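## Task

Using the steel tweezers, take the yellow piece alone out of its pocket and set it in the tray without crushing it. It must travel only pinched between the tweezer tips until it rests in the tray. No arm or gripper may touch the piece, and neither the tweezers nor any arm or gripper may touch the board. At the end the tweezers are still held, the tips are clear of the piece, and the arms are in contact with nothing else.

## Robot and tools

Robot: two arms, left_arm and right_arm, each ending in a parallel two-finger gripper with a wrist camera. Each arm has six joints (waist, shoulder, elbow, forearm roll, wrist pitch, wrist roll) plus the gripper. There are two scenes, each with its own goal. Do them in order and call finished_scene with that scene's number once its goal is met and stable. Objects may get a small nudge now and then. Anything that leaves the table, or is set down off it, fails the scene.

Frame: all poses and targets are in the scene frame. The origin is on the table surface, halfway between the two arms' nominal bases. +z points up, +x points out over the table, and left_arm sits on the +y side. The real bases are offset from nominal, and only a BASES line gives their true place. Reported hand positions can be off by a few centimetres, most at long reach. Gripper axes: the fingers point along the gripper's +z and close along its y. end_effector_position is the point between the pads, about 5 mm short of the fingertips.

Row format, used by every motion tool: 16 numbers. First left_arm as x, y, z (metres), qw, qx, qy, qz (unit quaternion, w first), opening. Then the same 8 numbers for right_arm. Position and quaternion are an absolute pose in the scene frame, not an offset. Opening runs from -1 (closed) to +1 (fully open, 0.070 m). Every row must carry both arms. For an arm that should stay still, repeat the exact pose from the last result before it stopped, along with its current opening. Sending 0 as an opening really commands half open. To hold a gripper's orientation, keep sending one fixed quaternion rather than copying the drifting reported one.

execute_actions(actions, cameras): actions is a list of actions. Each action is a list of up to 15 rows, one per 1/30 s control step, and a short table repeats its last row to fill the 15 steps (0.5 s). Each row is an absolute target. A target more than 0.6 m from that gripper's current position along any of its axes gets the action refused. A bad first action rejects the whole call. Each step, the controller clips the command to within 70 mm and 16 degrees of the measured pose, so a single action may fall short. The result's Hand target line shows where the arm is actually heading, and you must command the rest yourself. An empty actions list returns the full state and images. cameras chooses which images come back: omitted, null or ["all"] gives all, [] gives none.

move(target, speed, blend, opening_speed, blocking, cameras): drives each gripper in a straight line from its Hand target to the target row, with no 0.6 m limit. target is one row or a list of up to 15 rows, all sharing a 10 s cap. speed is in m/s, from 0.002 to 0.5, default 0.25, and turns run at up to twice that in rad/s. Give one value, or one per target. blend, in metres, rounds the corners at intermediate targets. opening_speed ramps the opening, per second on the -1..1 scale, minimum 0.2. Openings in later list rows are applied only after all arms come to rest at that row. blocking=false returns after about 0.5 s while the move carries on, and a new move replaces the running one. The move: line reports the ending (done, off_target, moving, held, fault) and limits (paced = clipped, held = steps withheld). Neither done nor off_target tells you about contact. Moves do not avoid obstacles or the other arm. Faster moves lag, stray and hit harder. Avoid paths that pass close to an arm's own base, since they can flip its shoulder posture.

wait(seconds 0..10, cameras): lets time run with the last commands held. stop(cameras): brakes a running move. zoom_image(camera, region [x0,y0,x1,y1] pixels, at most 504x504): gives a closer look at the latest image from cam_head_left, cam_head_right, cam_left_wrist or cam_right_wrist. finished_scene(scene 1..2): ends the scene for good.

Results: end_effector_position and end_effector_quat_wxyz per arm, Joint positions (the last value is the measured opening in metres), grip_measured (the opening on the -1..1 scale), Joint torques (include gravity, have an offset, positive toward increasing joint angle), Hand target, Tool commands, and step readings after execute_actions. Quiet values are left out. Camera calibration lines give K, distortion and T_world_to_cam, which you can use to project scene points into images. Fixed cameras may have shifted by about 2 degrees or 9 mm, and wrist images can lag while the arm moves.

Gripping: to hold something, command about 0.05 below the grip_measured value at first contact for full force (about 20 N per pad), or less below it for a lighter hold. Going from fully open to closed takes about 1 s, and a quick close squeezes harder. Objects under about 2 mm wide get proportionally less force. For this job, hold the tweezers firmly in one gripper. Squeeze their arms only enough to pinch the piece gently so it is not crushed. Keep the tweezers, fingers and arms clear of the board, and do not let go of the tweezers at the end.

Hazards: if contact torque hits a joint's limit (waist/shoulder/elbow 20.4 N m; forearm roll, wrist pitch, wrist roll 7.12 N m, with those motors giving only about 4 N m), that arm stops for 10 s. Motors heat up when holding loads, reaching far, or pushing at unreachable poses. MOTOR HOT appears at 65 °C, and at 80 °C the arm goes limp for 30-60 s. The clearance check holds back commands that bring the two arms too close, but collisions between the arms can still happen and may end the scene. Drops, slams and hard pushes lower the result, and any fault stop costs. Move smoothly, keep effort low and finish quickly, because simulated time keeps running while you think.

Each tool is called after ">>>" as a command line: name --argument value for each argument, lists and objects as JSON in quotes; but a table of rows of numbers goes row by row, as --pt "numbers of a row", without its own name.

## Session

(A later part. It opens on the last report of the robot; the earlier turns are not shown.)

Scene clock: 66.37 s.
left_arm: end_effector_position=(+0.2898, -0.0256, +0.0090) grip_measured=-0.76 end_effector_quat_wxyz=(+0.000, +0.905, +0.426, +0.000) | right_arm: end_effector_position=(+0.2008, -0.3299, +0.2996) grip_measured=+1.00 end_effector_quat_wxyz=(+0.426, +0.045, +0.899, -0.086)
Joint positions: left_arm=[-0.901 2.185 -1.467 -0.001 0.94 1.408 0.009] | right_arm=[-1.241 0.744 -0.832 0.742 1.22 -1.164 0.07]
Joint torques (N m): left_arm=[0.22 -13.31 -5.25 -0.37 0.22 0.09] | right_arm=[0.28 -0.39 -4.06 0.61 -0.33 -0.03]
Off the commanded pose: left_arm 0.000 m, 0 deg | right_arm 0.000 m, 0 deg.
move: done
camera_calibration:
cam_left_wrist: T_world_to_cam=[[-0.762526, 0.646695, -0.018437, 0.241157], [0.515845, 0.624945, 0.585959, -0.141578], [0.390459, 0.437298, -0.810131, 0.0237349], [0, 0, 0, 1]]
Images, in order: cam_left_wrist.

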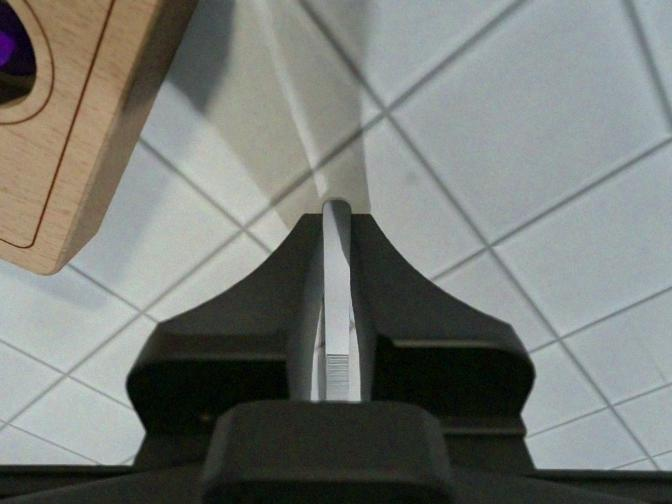

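>>> move --pt "0.2899 -0.0256 0.009 0 0.9048 0.4258 0 -0.86 0.2008 -0.3299 0.2996 0.426 0.045 0.899 -0.086 1" --pt "0.2899 -0.0256 0.07 0 0.9048 0.4258 0 -0.86 0.2008 -0.3299 0.2996 0.426 0.045 0.899 -0.086 1" --speed 0.06

>>> zoom_image --camera "cam_head_left" --region '[260, 190, 400, 280]'

Scene clock: 68.93 s.
left_arm: end_effector_position=(+0.2899, -0.0257, +0.0706) grip_measured=-0.76 end_effector_quat_wxyz=(+0.000, +0.905, +0.426, +0.000) | right_arm: end_effector_position=(+0.2008, -0.3299, +0.2996) grip_measured=+1.00 end_effector_quat_wxyz=(+0.426, +0.045, +0.899, -0.086)
Joint positions: left_arm=[-0.901 2.089 -1.564 -0.001 1.132 1.408 0.009] | right_arm=[-1.241 0.744 -0.832 0.742 1.22 -1.164 0.07]
Joint torques (N m): left_arm=[0.07 -11.29 -4.28 -0.33 -0.16 0.11] | right_arm=[0.16 -0.37 -4.06 0.62 -0.35 -0.03]
Off the commanded pose: left_arm 0.001 m, 0 deg | right_arm 0.000 m, 0 deg.
move: done
camera_calibration:
cam_left_wrist: T_world_to_cam=[[-0.762452, 0.646764, -0.0190664, 0.242505], [0.515688, 0.6252, 0.585825, -0.177575], [0.390811, 0.436831, -0.810213, 0.0735505], [0, 0, 0, 1]]
cam_right_wrist: T_world_to_cam=[[-0.145368, -0.980639, 0.131205, -0.336693], [-0.952501, 0.102846, -0.286643, 0.313123], [0.267599, -0.166642, -0.949011, 0.297534], [0, 0, 0, 1]]

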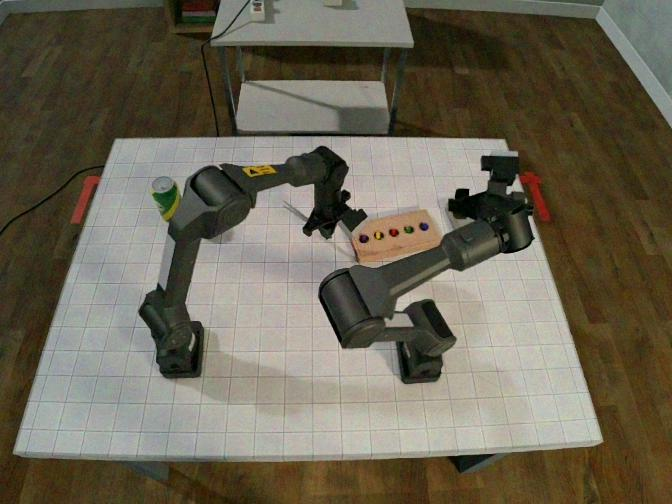

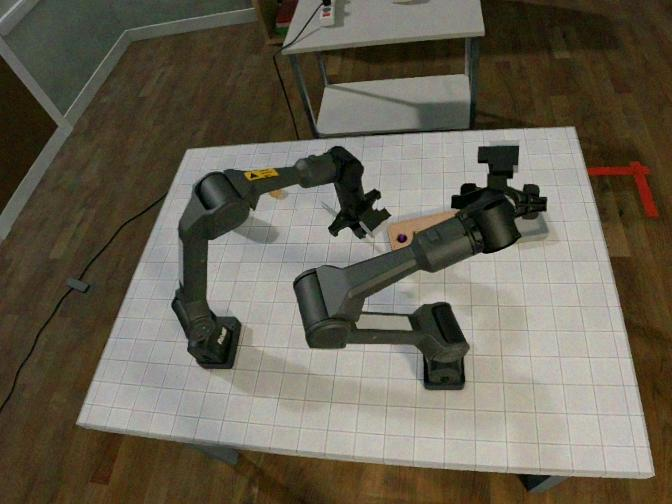

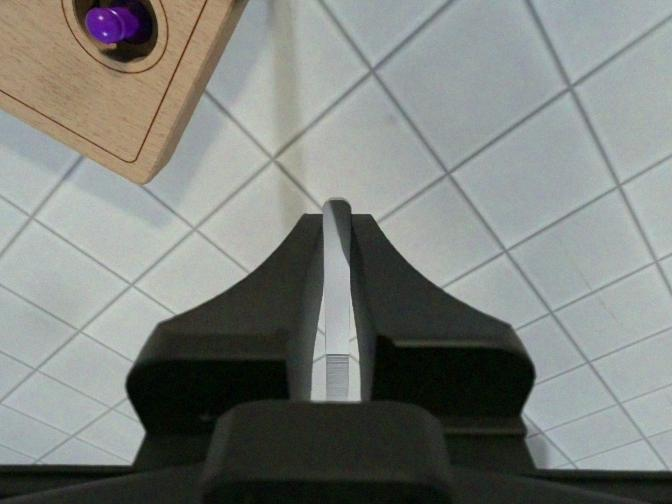

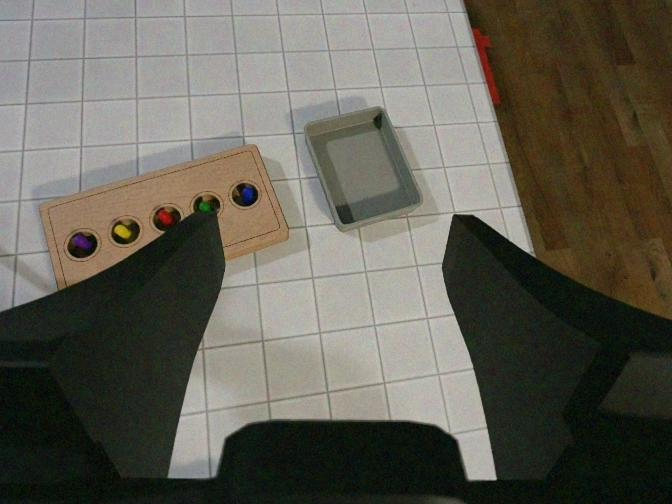

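Scaled by 3.600 from the camera's 672x504 image, which has a finer 960x720 frame.

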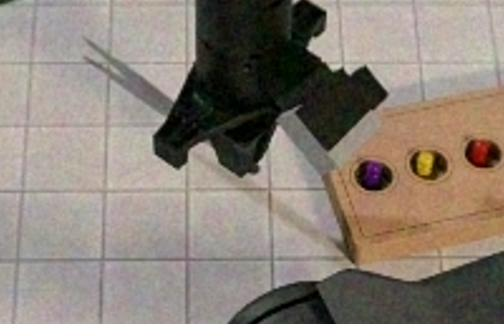

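>>> move --pt "0.29 -0.015 0.2 0 0.9048 0.4258 0 -0.86 0.2008 -0.3299 0.2996 0.426 0.045 0.899 -0.086 0.14" --pt "0.33 0.03 0.33 0.6533 0.2706 0.6533 -0.2706 -0.86 0.2008 -0.3299 0.2996 0.426 0.045 0.899 -0.086 0.14" --speed 0.18 --blend 0.03

Scene clock: 77.30 s.
left_arm: end_effector_position=(+0.3301, +0.0301, +0.3300) grip_measured=-0.76 end_effector_quat_wxyz=(+0.567, +0.318, +0.715, -0.257) | right_arm: end_effector_position=(+0.2008, -0.3299, +0.2996) grip_measured=+0.14 end_effector_quat_wxyz=(+0.426, +0.045, +0.899, -0.086)
Joint positions: left_arm=[-0.551 1.235 -0.851 -1.737 0.337 1.819 0.009] | right_arm=[-1.241 0.744 -0.832 0.742 1.22 -1.164 0.04]
Joint torques (N m): left_arm=[-0.5 -5.43 -6.86 -0.43 0.14 -0.18] | right_arm=[0.03 -0.35 -4.24 0.59 -0.39 -0.09]
Hand target: left_arm +0.3300, +0.0301, +0.3303; +0.568, +0.318, +0.714, -0.257 | right_arm +0.2008, -0.3299, +0.2996; +0.426, +0.045, +0.899, -0.086
Off the commanded pose: left_arm 0.000 m, 13 deg | right_arm 0.000 m, 0 deg.
joint sent to its limit (left arm) — joint 4 (forearm roll), lower limit. The joint targets are off in orientation, not in position.
move: off_target (left_arm); blend cut to 0 m at target 1
camera_calibration:
cam_left_wrist: T_world_to_cam=[[-0.736248, -0.676621, -0.0110449, 0.270592], [-0.504045, 0.559207, -0.658199, 0.363991], [0.451528, -0.479031, -0.752763, 0.232181], [0, 0, 0, 1]]
cam_right_wrist: T_world_to_cam=[[-0.145368, -0.980639, 0.131205, -0.336693], [-0.952501, 0.102846, -0.286643, 0.313123], [0.267599, -0.166642, -0.949011, 0.297534], [0, 0, 0, 1]]

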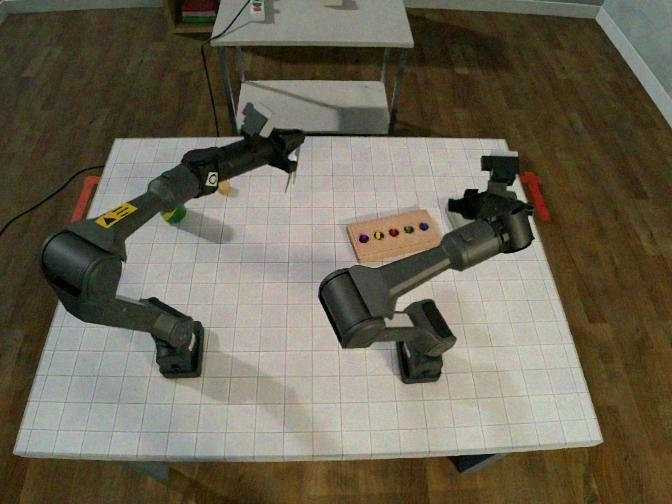

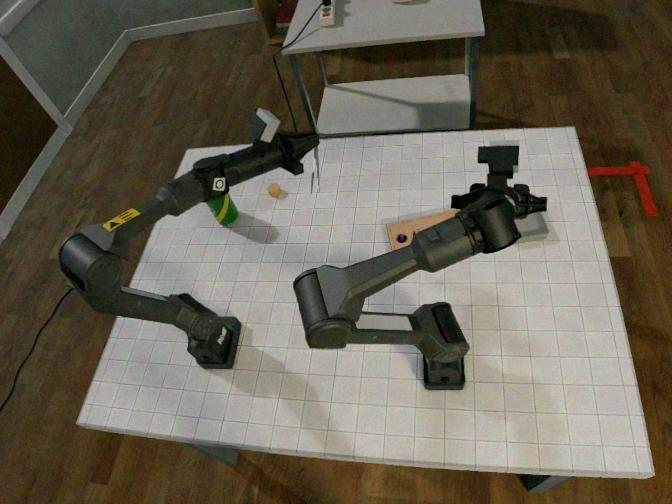

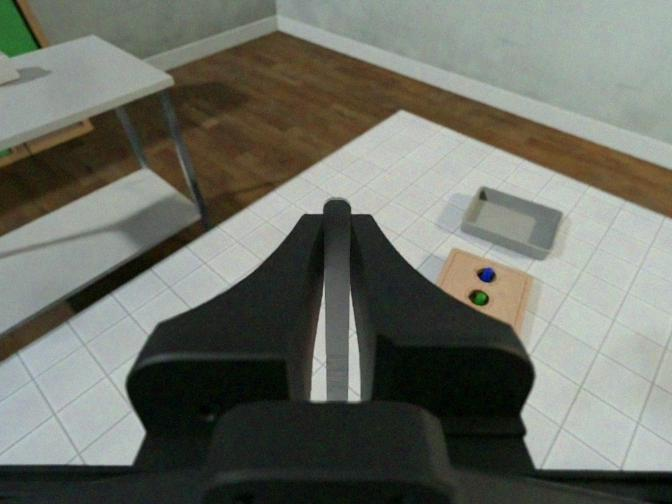

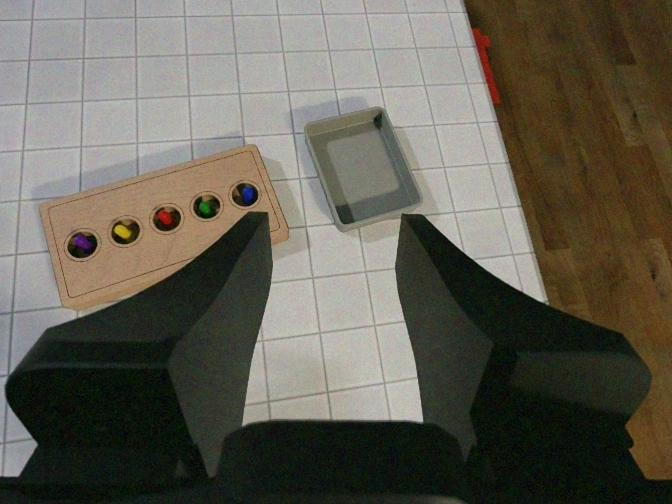

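>>> move --target '[0.3301,0.0301,0.33,0.567,0.318,0.715,-0.257,-0.86,0.22,-0.10,0.28,0.5299,-0.3135,0.7568,0.2195,0.14]' --speed 0.18 --cameras '["cam_head_left","cam_right_wrist"]'

Scene clock: 82.17 s.
left_arm: end_effector_position=(+0.3300, +0.0301, +0.3297) grip_measured=-0.76 end_effector_quat_wxyz=(+0.567, +0.318, +0.715, -0.257) | right_arm: end_effector_position=(+0.2202, -0.1000, +0.2801) grip_measured=+0.14 end_effector_quat_wxyz=(+0.530, -0.313, +0.757, +0.220)
Joint positions: left_arm=[-0.551 1.235 -0.851 -1.732 0.337 1.814 0.009] | right_arm=[-0.317 0.724 -0.499 1.247 1.041 -1.527 0.04]
Joint torques (N m): left_arm=[0.09 -3.55 -7.23 -0.3 0.2 -0.14] | right_arm=[-1.12 0.29 -4.46 0.53 -0.02 0.03]
Off the commanded pose: left_arm 0.000 m, 0 deg | right_arm 0.000 m, 0 deg.
move: done
camera_calibration:
cam_right_wrist: T_world_to_cam=[[0.709284, -0.704714, 0.0171471, -0.234541], [-0.565772, -0.583615, -0.582491, 0.231375], [0.420497, 0.40345, -0.812656, 0.297247], [0, 0, 0, 1]]
Images, in order: cam_head_left, cam_right_wrist.

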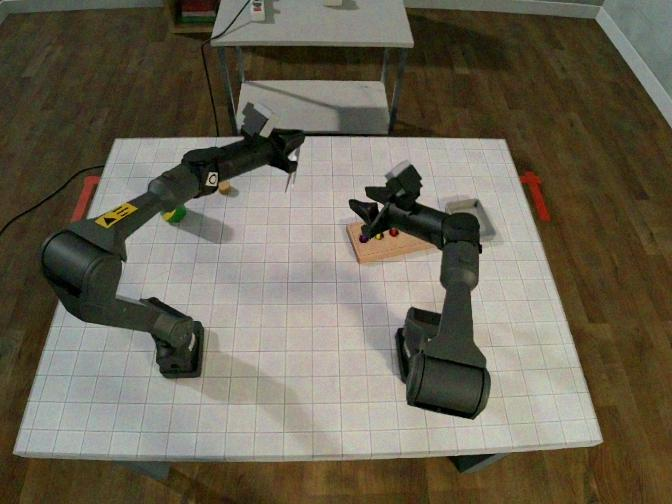

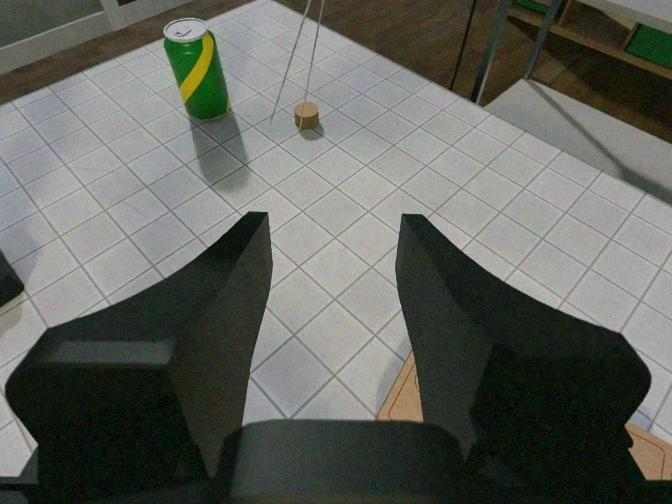

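>>> move --pt "0.3301 0.0301 0.33 0.567 0.318 0.715 -0.257 -0.86 0.22 -0.10 0.27 0.1677 -0.2549 0.9512 0.0449 0.14" --pt "0.3301 0.0301 0.33 0.567 0.318 0.715 -0.257 -0.86 0.22 -0.07 0.28 0.5455 -0.2531 0.7791 0.1772 0.14" --speed 0.2 --cameras '["cam_head_left","cam_right_wrist"]'

Scene clock: 88.43 s.
left_arm: end_effector_position=(+0.3300, +0.0301, +0.3297) grip_measured=-0.76 end_effector_quat_wxyz=(+0.567, +0.318, +0.715, -0.257) | right_arm: end_effector_position=(+0.2201, -0.0702, +0.2798) grip_measured=+0.14 end_effector_quat_wxyz=(+0.545, -0.255, +0.779, +0.179)
Joint positions: left_arm=[-0.551 1.235 -0.851 -1.732 0.337 1.814 0.009] | right_arm=[0.663 0.678 -0.488 -0.286 0.258 0.305 0.04]
Joint torques (N m): left_arm=[0.12 -3.9 -6.18 -0.43 0.27 -0.11] | right_arm=[-0.11 0.02 -5.41 0.06 -0.77 -0.12]
Off the commanded pose: left_arm 0.000 m, 0 deg | right_arm 0.000 m, 0 deg.
move: done
camera_calibration:
cam_right_wrist: T_world_to_cam=[[0.594209, -0.804153, 0.0158899, -0.19477], [-0.648607, -0.490768, -0.581769, 0.27314], [0.47563, 0.335387, -0.813199, 0.268278], [0, 0, 0, 1]]
Images, in order: cam_head_left, cam_right_wrist.

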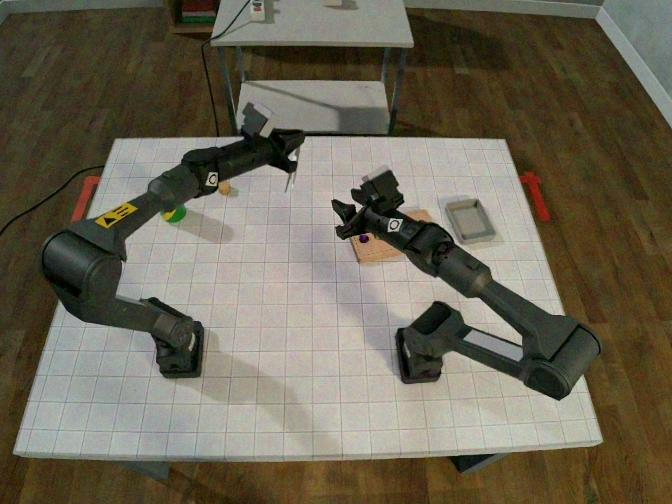

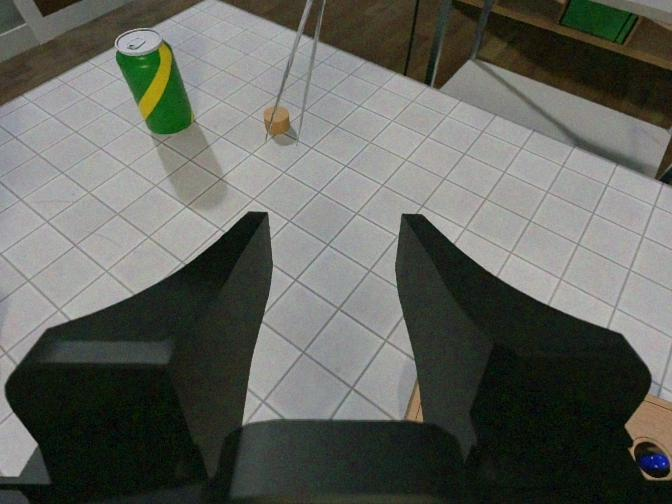

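>>> move --target '[0.3301,0.0301,0.33,0.567,0.318,0.715,-0.257,-0.86,0.260,-0.019,0.289,0.497,-0.229,0.785,0.288,0.14]' --speed 0.12

>>> zoom_image --camera "cam_right_wrist" --region '[200, 0, 480, 300]'

>>> zoom_image --camera "cam_head_left" --region '[230, 90, 390, 250]'

>>> zoom_image --camera "cam_head_right" --region '[250, 90, 410, 250]'

Scene clock: 106.83 s.
left_arm: end_effector_position=(+0.3300, +0.0301, +0.3297) grip_measured=-0.76 end_effector_quat_wxyz=(+0.567, +0.318, +0.715, -0.257) | right_arm: end_effector_position=(+0.2595, -0.0185, +0.2895) grip_measured=+0.14 end_effector_quat_wxyz=(+0.505, -0.208, +0.797, +0.257)
Joint positions: left_arm=[-0.551 1.235 -0.851 -1.732 0.337 1.814 0.009] | right_arm=[0.616 0.967 -0.64 0.433 0.139 -0.237 0.04]
Joint torques (N m): left_arm=[0.43 -3.89 -5.78 -0.52 0.3 -0.07] | right_arm=[-1.29 -0.83 -5.05 -0.07 -0.72 0.05]
Hand target: left_arm +0.3301, +0.0301, +0.3300; +0.567, +0.318, +0.715, -0.257 | right_arm +0.2597, -0.0186, +0.2892; +0.505, -0.208, +0.797, +0.256
Off the commanded pose: left_arm 0.000 m, 0 deg | right_arm 0.001 m, 5 deg.
move: off_target (right_arm)
camera_calibration:
cam_left_wrist: T_world_to_cam=[[-0.736338, -0.676542, -0.00989361, 0.270156], [-0.505182, 0.559442, -0.657127, 0.363751], [0.450108, -0.478869, -0.753715, 0.232776], [0, 0, 0, 1]]
cam_right_wrist: T_world_to_cam=[[0.596524, -0.781821, -0.181427, -0.119813], [-0.718922, -0.420008, -0.553846, 0.341161], [0.356807, 0.460814, -0.812613, 0.273097], [0, 0, 0, 1]]

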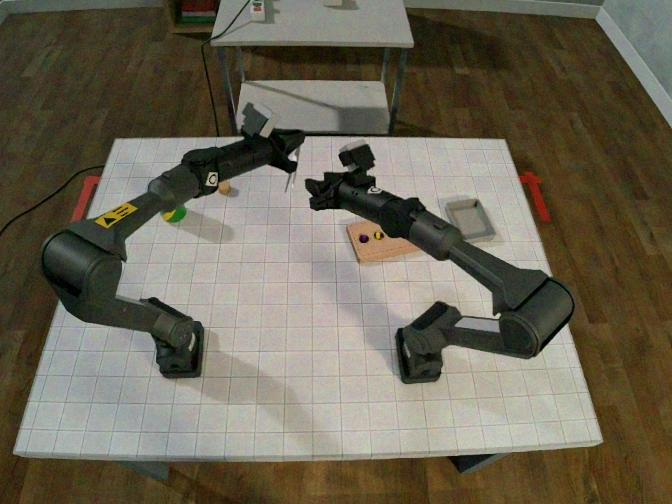

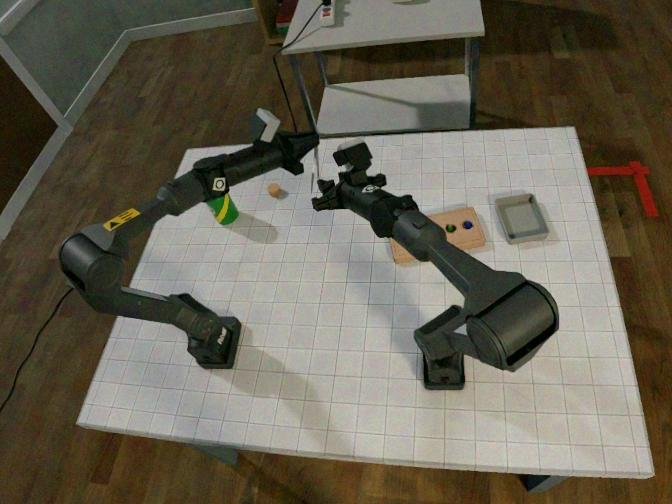

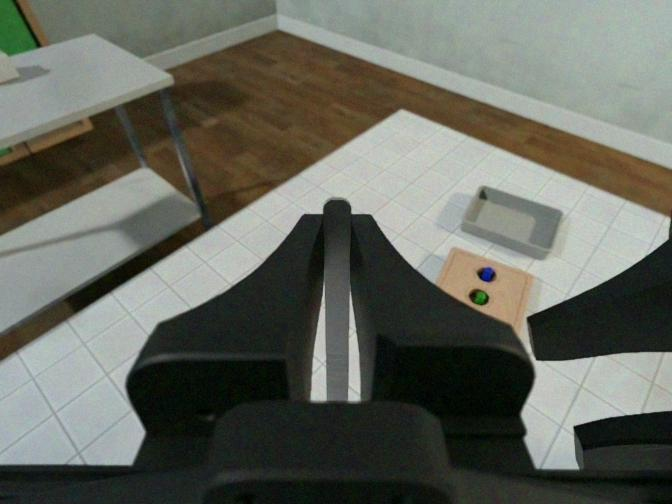

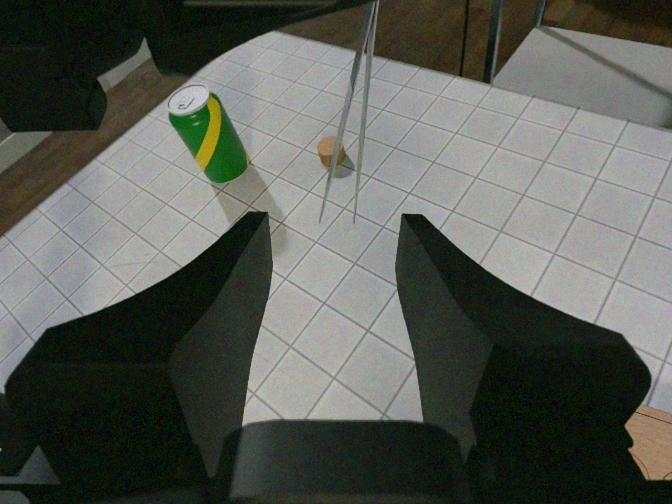

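Scaled by 1.680 from the camera's 672x504 image, which has a finer 960x720 frame.

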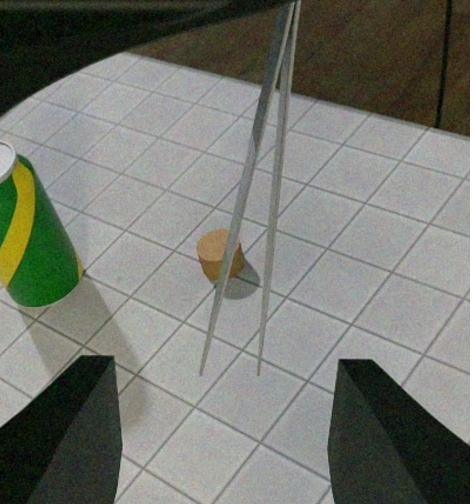

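Scaled by 3.150 from the camera's 672x504 image, which has a finer 960x720 frame.

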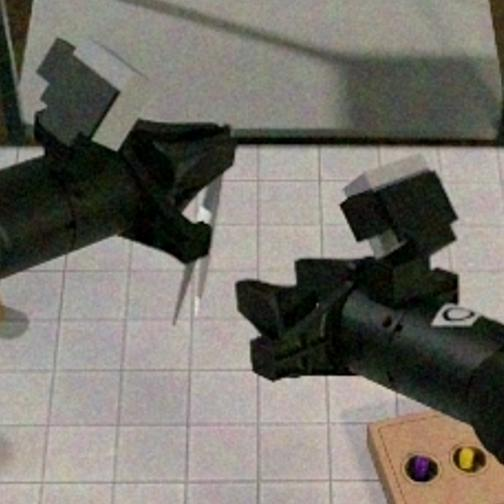

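Scaled by 3.150 from the camera's 672x504 image, which has a finer 960x720 frame.

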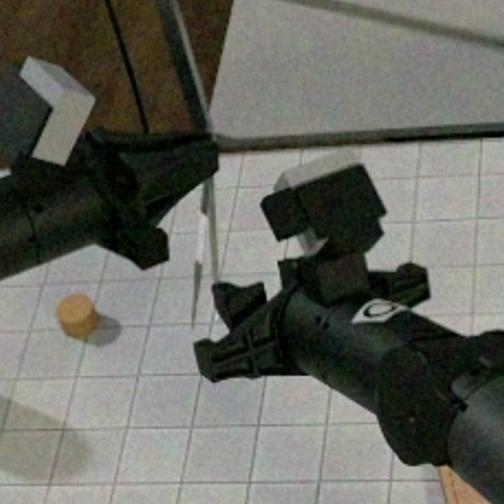

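>>> move --target '[0.3301,0.0301,0.33,0.567,0.318,0.715,-0.257,-0.86,0.273,-0.008,0.282,0.497,-0.229,0.785,0.288,0.14]' --speed 0.06

>>> zoom_image --camera "cam_right_wrist" --region '[200, 0, 480, 300]'

>>> zoom_image --camera "cam_head_left" --region '[230, 90, 390, 250]'

>>> zoom_image --camera "cam_head_right" --region '[250, 90, 410, 250]'

Scene clock: 111.70 s.
left_arm: end_effector_position=(+0.3300, +0.0301, +0.3297) grip_measured=-0.76 end_effector_quat_wxyz=(+0.567, +0.318, +0.715, -0.257) | right_arm: end_effector_position=(+0.2731, -0.0080, +0.2821) grip_measured=+0.14 end_effector_quat_wxyz=(+0.498, -0.229, +0.786, +0.288)
Joint positions: left_arm=[-0.551 1.235 -0.851 -1.732 0.337 1.814 0.009] | right_arm=[0.49 1.055 -0.64 1.457 0.257 -1.306 0.04]
Joint torques (N m): left_arm=[0.14 -4.29 -5.91 -0.58 0.34 -0.01] | right_arm=[-1.45 -0.85 -4.37 0.14 0.01 0.06]
Off the commanded pose: left_arm 0.000 m, 0 deg | right_arm 0.000 m, 0 deg.
move: done
camera_calibration:
cam_left_wrist: T_world_to_cam=[[-0.736338, -0.676542, -0.00989361, 0.270156], [-0.505182, 0.559442, -0.657127, 0.363751], [0.450108, -0.478869, -0.753715, 0.232776], [0, 0, 0, 1]]
cam_right_wrist: T_world_to_cam=[[0.651484, -0.729739, -0.207485, -0.128297], [-0.688632, -0.454037, -0.565364, 0.345948], [0.318362, 0.511206, -0.798319, 0.264289], [0, 0, 0, 1]]

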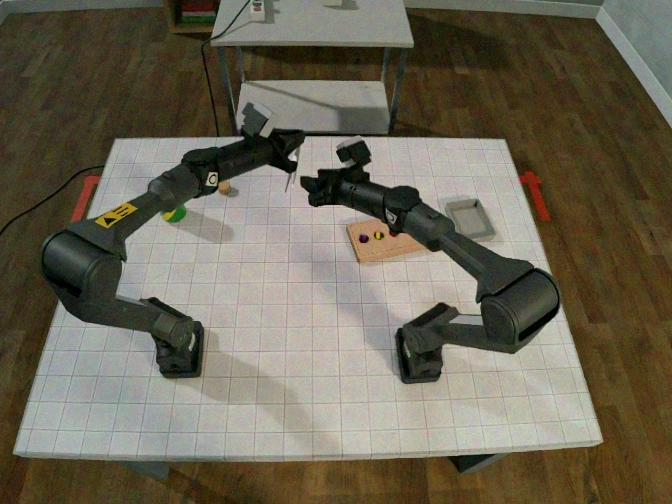

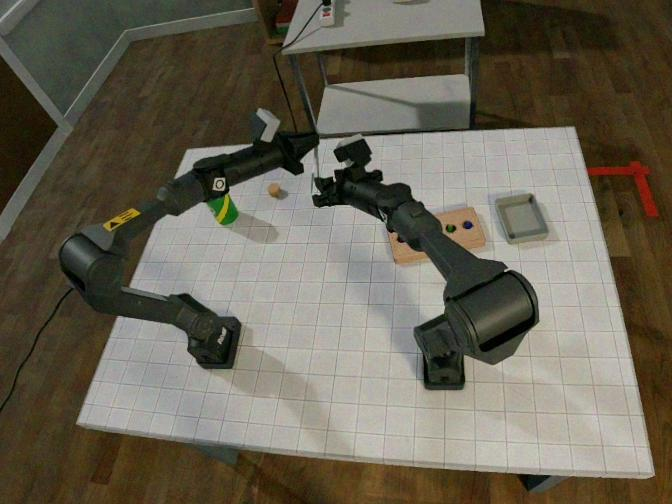

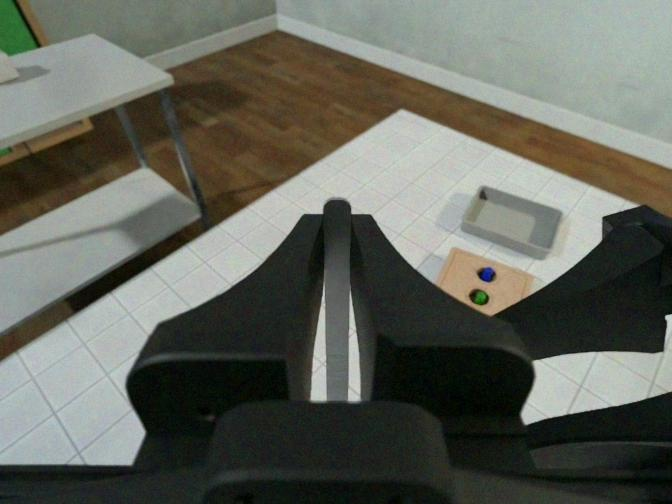

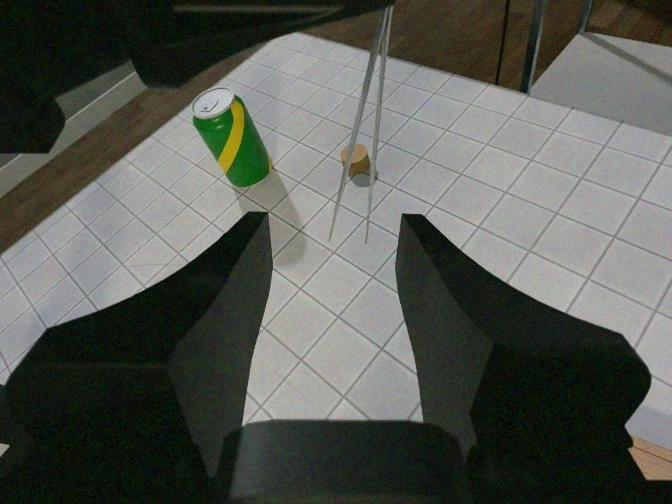

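Scaled by 1.680 from the camera's 672x504 image, which has a finer 960x720 frame.

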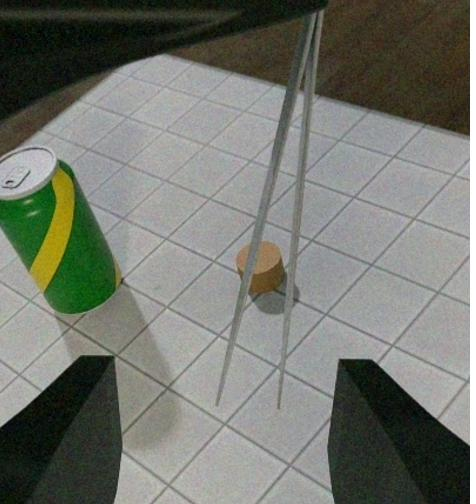

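Scaled by 3.150 from the camera's 672x504 image, which has a finer 960x720 frame.

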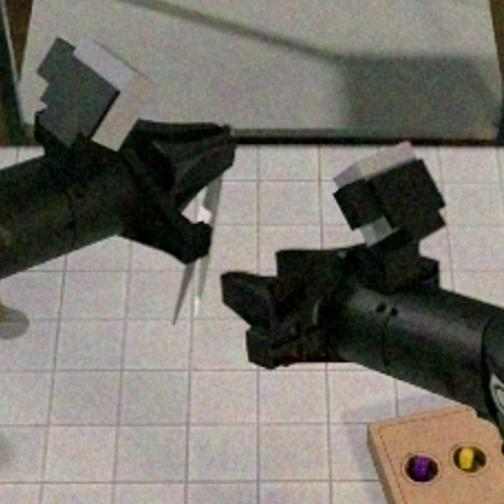

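Scaled by 3.150 from the camera's 672x504 image, which has a finer 960x720 frame.

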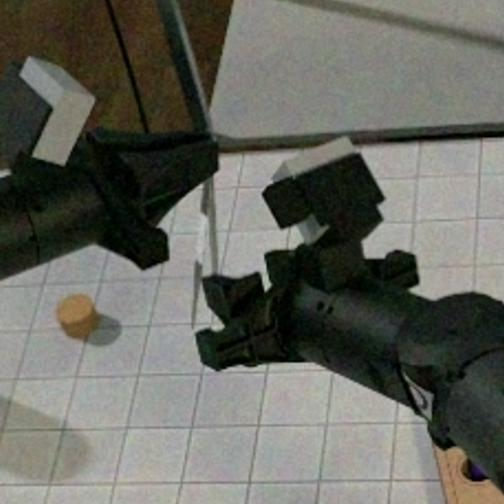

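>>> move --target '[0.3301,0.0301,0.33,0.567,0.318,0.715,-0.257,-0.86,0.280,-0.0164,0.2788,0.4867,-0.2015,0.7925,0.3052,0.14]' --speed 0.06 --cameras '["cam_right_wrist","cam_head_left"]'

>>> zoom_image --camera "cam_right_wrist" --region '[200, 0, 480, 300]'

Scene clock: 117.50 s.
left_arm: end_effector_position=(+0.3300, +0.0301, +0.3297) grip_measured=-0.76 end_effector_quat_wxyz=(+0.567, +0.318, +0.715, -0.257) | right_arm: end_effector_position=(+0.2801, -0.0165, +0.2793) grip_measured=+0.14 end_effector_quat_wxyz=(+0.487, -0.201, +0.793, +0.306)
Joint positions: left_arm=[-0.551 1.235 -0.851 -1.732 0.337 1.814 0.009] | right_arm=[0.413 1.067 -0.634 1.515 0.329 -1.323 0.04]
Joint torques (N m): left_arm=[0.17 -4.17 -6.36 -0.6 0.43 0.03] | right_arm=[-0.4 -1.16 -4.31 0.27 -0.05 -0.14]
Off the commanded pose: left_arm 0.000 m, 0 deg | right_arm 0.000 m, 0 deg.
move: done
camera_calibration:
cam_right_wrist: T_world_to_cam=[[0.623213, -0.733476, -0.271329, -0.113892], [-0.72493, -0.411649, -0.552287, 0.352494], [0.293397, 0.540887, -0.788264, 0.268781], [0, 0, 0, 1]]
Images, in order: cam_head_left, cam_right_wrist.

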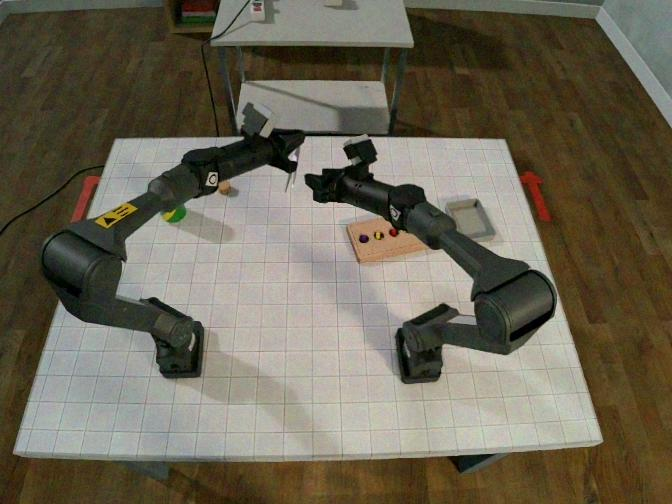

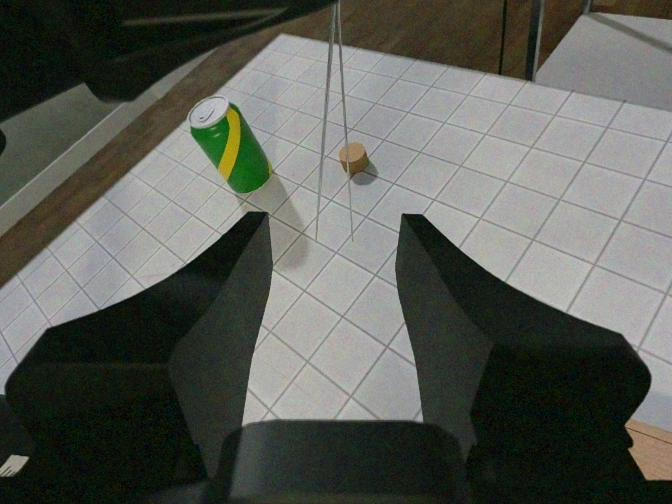

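Scaled by 1.680 from the camera's 672x504 image, which has a finer 960x720 frame.

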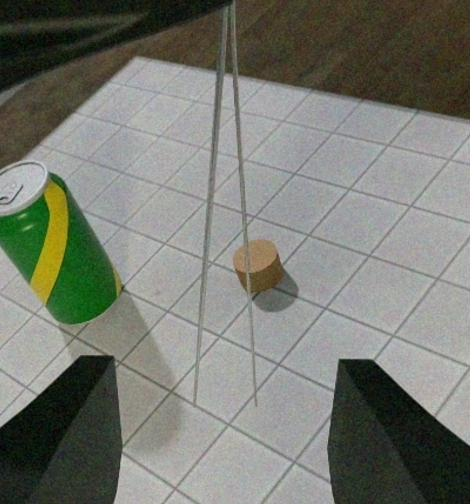

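>>> move --target '[0.3301,0.0301,0.33,0.567,0.318,0.715,-0.257,-0.86,0.3125,0.0176,0.2619,0.4867,-0.2015,0.7925,0.3052,0.14]' --speed 0.05 --cameras '["cam_right_wrist","cam_head_left","cam_head_right"]'

>>> zoom_image --camera "cam_right_wrist" --region '[200, 0, 480, 350]'

>>> zoom_image --camera "cam_head_left" --region '[230, 90, 390, 250]'

>>> zoom_image --camera "cam_head_right" --region '[250, 90, 410, 250]'

Scene clock: 120.83 s.
left_arm: end_effector_position=(+0.3300, +0.0301, +0.3297) grip_measured=-0.76 end_effector_quat_wxyz=(+0.567, +0.318, +0.715, -0.257) | right_arm: end_effector_position=(+0.3128, +0.0176, +0.2620) grip_measured=+0.14 end_effector_quat_wxyz=(+0.470, -0.208, +0.803, +0.301)
Joint positions: left_arm=[-0.551 1.235 -0.851 -1.732 0.337 1.814 0.009] | right_arm=[0.49 1.273 -0.741 1.733 0.267 -1.533 0.04]
Joint torques (N m): left_arm=[0.07 -4.55 -6.66 -0.6 0.48 0.06] | right_arm=[0.21 -3.38 -4.15 0.25 0.04 0.04]
Hand target: left_arm +0.3301, +0.0301, +0.3300; +0.567, +0.318, +0.715, -0.257 | right_arm +0.3125, +0.0175, +0.2622; +0.470, -0.208, +0.803, +0.301
Off the commanded pose: left_arm 0.000 m, 0 deg | right_arm 0.000 m, 2 deg.
joint sent to its limit (right arm) — joint 4 (forearm roll), upper limit. The joint targets still meet the commanded pose.
move: done
camera_calibration:
cam_right_wrist: T_world_to_cam=[[0.622813, -0.733927, -0.271027, -0.11388], [-0.737321, -0.434753, -0.517057, 0.37577], [0.261652, 0.521864, -0.811909, 0.24361], [0, 0, 0, 1]]
Images, in order: cam_head_left, cam_head_right, cam_right_wrist.

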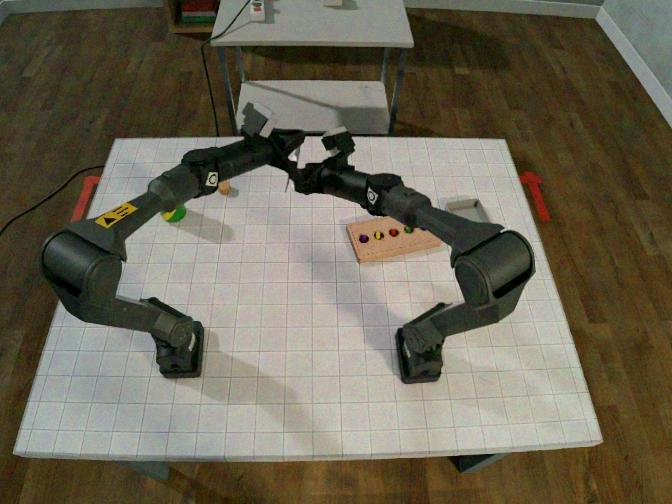

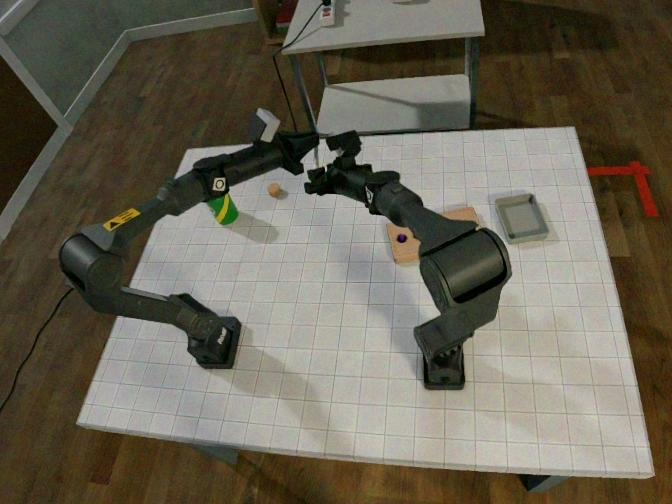

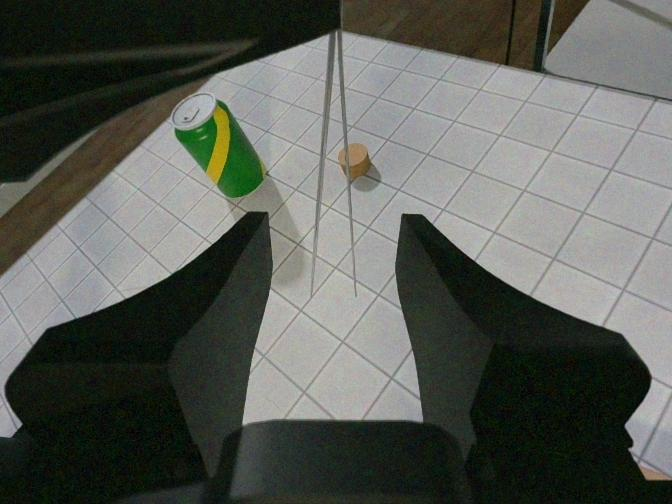

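Scaled by 1.440 from the camera's 672x504 image, which has a finer 960x720 frame.

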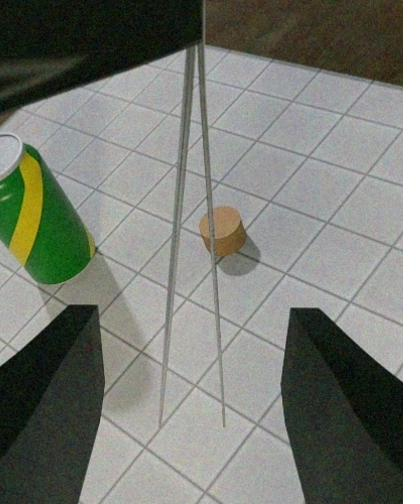

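Scaled by 3.150 from the camera's 672x504 image, which has a finer 960x720 frame.

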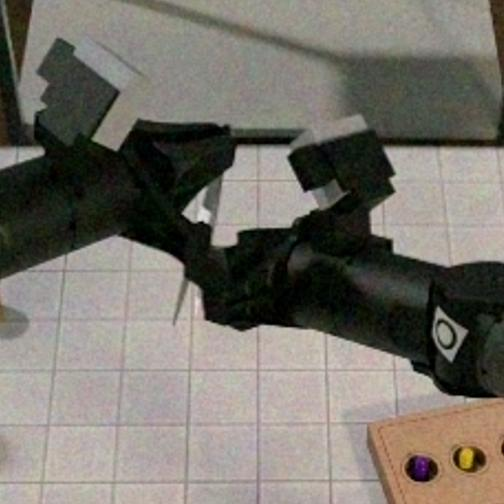

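Scaled by 3.150 from the camera's 672x504 image, which has a finer 960x720 frame.

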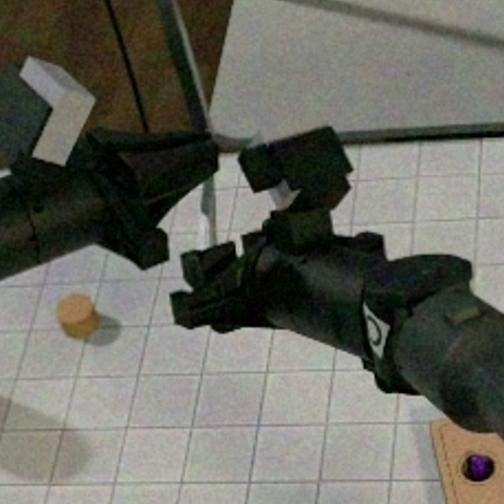

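>>> move --pt "0.3301 0.0301 0.33 0.567 0.318 0.715 -0.257 -0.86 0.270 -0.028 0.284 0.4867 -0.2015 0.7925 0.3052 0.14" --pt "0.26 0.045 0.33 0.567 0.318 0.715 -0.257 -0.86 0.20 -0.013 0.284 0.4867 -0.2015 0.7925 0.3052 0.14" --speed 0.1 --cameras '["cam_right_wrist","cam_head_left"]'

Scene clock: 124.93 s.
left_arm: end_effector_position=(+0.2600, +0.0451, +0.3297) grip_measured=-0.76 end_effector_quat_wxyz=(+0.567, +0.318, +0.715, -0.257) | right_arm: end_effector_position=(+0.2004, -0.0134, +0.2841) grip_measured=+0.14 end_effector_quat_wxyz=(+0.481, -0.218, +0.783, +0.330)
Joint positions: left_arm=[-0.721 0.972 -0.686 -1.384 0.171 1.413 0.009] | right_arm=[0.738 0.788 -0.514 0.541 0.162 -0.233 0.04]
Joint torques (N m): left_arm=[-0.43 -0.97 -7.31 -0.16 -0.32 -0.17] | right_arm=[0.29 0.57 -5.1 0.14 -0.68 -0.14]
Hand target: left_arm +0.2600, +0.0450, +0.3300; +0.567, +0.318, +0.715, -0.257 | right_arm +0.2004, -0.0133, +0.2839; +0.481, -0.218, +0.783, +0.330
Off the commanded pose: left_arm 0.000 m, 0 deg | right_arm 0.001 m, 4 deg.
move: off_target (right_arm)
camera_calibration:
cam_right_wrist: T_world_to_cam=[[0.664081, -0.688787, -0.290807, -0.0627604], [-0.700758, -0.437816, -0.563254, 0.296616], [0.260642, 0.577832, -0.773419, 0.297089], [0, 0, 0, 1]]
Images, in order: cam_head_left, cam_right_wrist.

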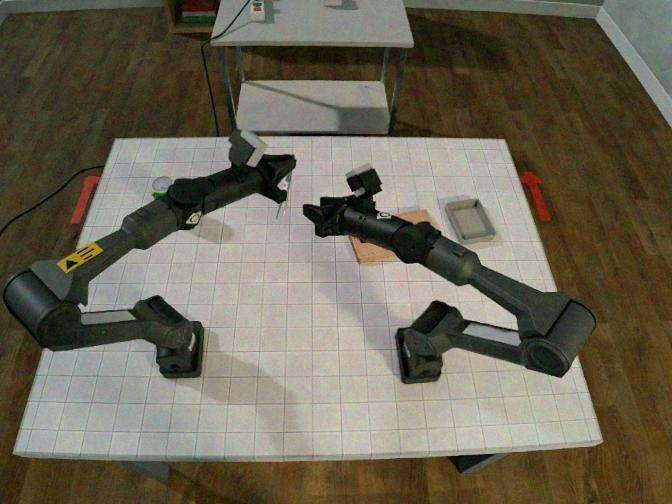

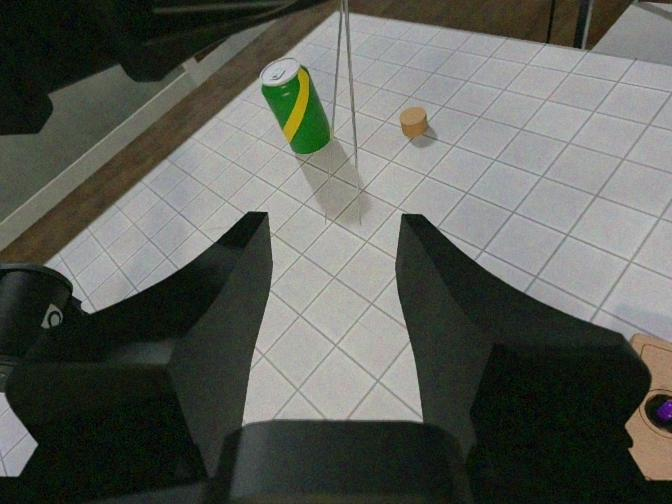

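>>> move --target '[0.26,0.045,0.40,0.567,0.318,0.715,-0.257,-0.86,0.20,-0.013,0.354,0.4867,-0.2015,0.7925,0.3052,0.14]' --speed 0.1 --cameras '["cam_right_wrist"]'

>>> zoom_image --camera "cam_right_wrist" --region '[200, 0, 480, 300]'

Scene clock: 127.30 s.
left_arm: end_effector_position=(+0.2599, +0.0452, +0.3998) grip_measured=-0.76 end_effector_quat_wxyz=(+0.567, +0.318, +0.715, -0.257) | right_arm: end_effector_position=(+0.2001, -0.0131, +0.3539) grip_measured=+0.14 end_effector_quat_wxyz=(+0.487, -0.202, +0.793, +0.305)
Joint positions: left_arm=[-0.721 0.979 -0.969 -0.509 0.349 0.515 0.009] | right_arm=[0.912 0.809 -0.816 -0.318 0.465 0.649 0.04]
Joint torques (N m): left_arm=[-0.15 -1.16 -7.27 -0.11 -1.24 -0.13] | right_arm=[-0.11 0.3 -4.96 -0.02 -0.78 -0.14]
Off the commanded pose: left_arm 0.000 m, 0 deg | right_arm 0.000 m, 0 deg.
move: done
camera_calibration:
cam_right_wrist: T_world_to_cam=[[0.623175, -0.733498, -0.271356, -0.0412955], [-0.725401, -0.412422, -0.551091, 0.336766], [0.292311, 0.540268, -0.789091, 0.349689], [0, 0, 0, 1]]
Images, in order: cam_right_wrist.

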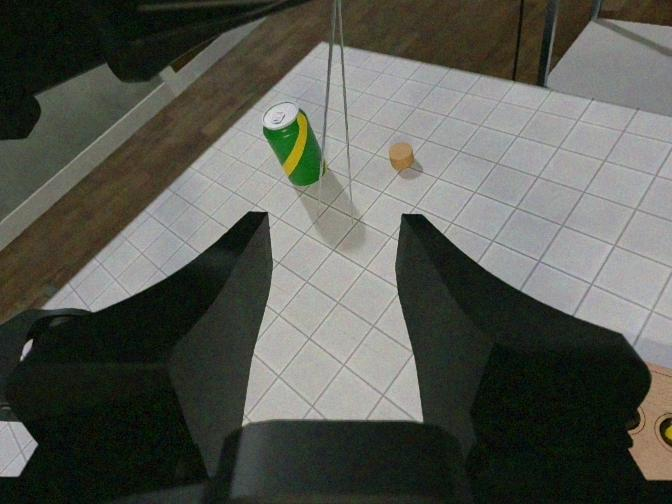

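Scaled by 1.680 from the camera's 672x504 image, which has a finer 960x720 frame.

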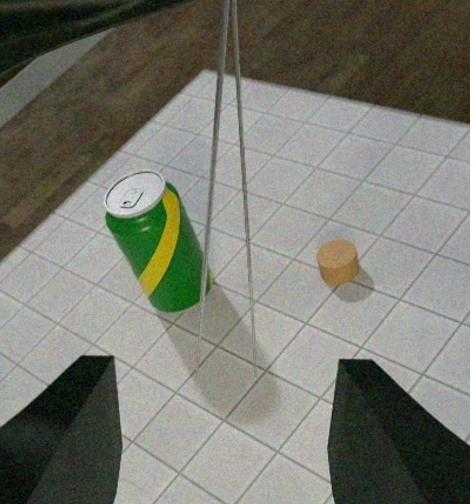

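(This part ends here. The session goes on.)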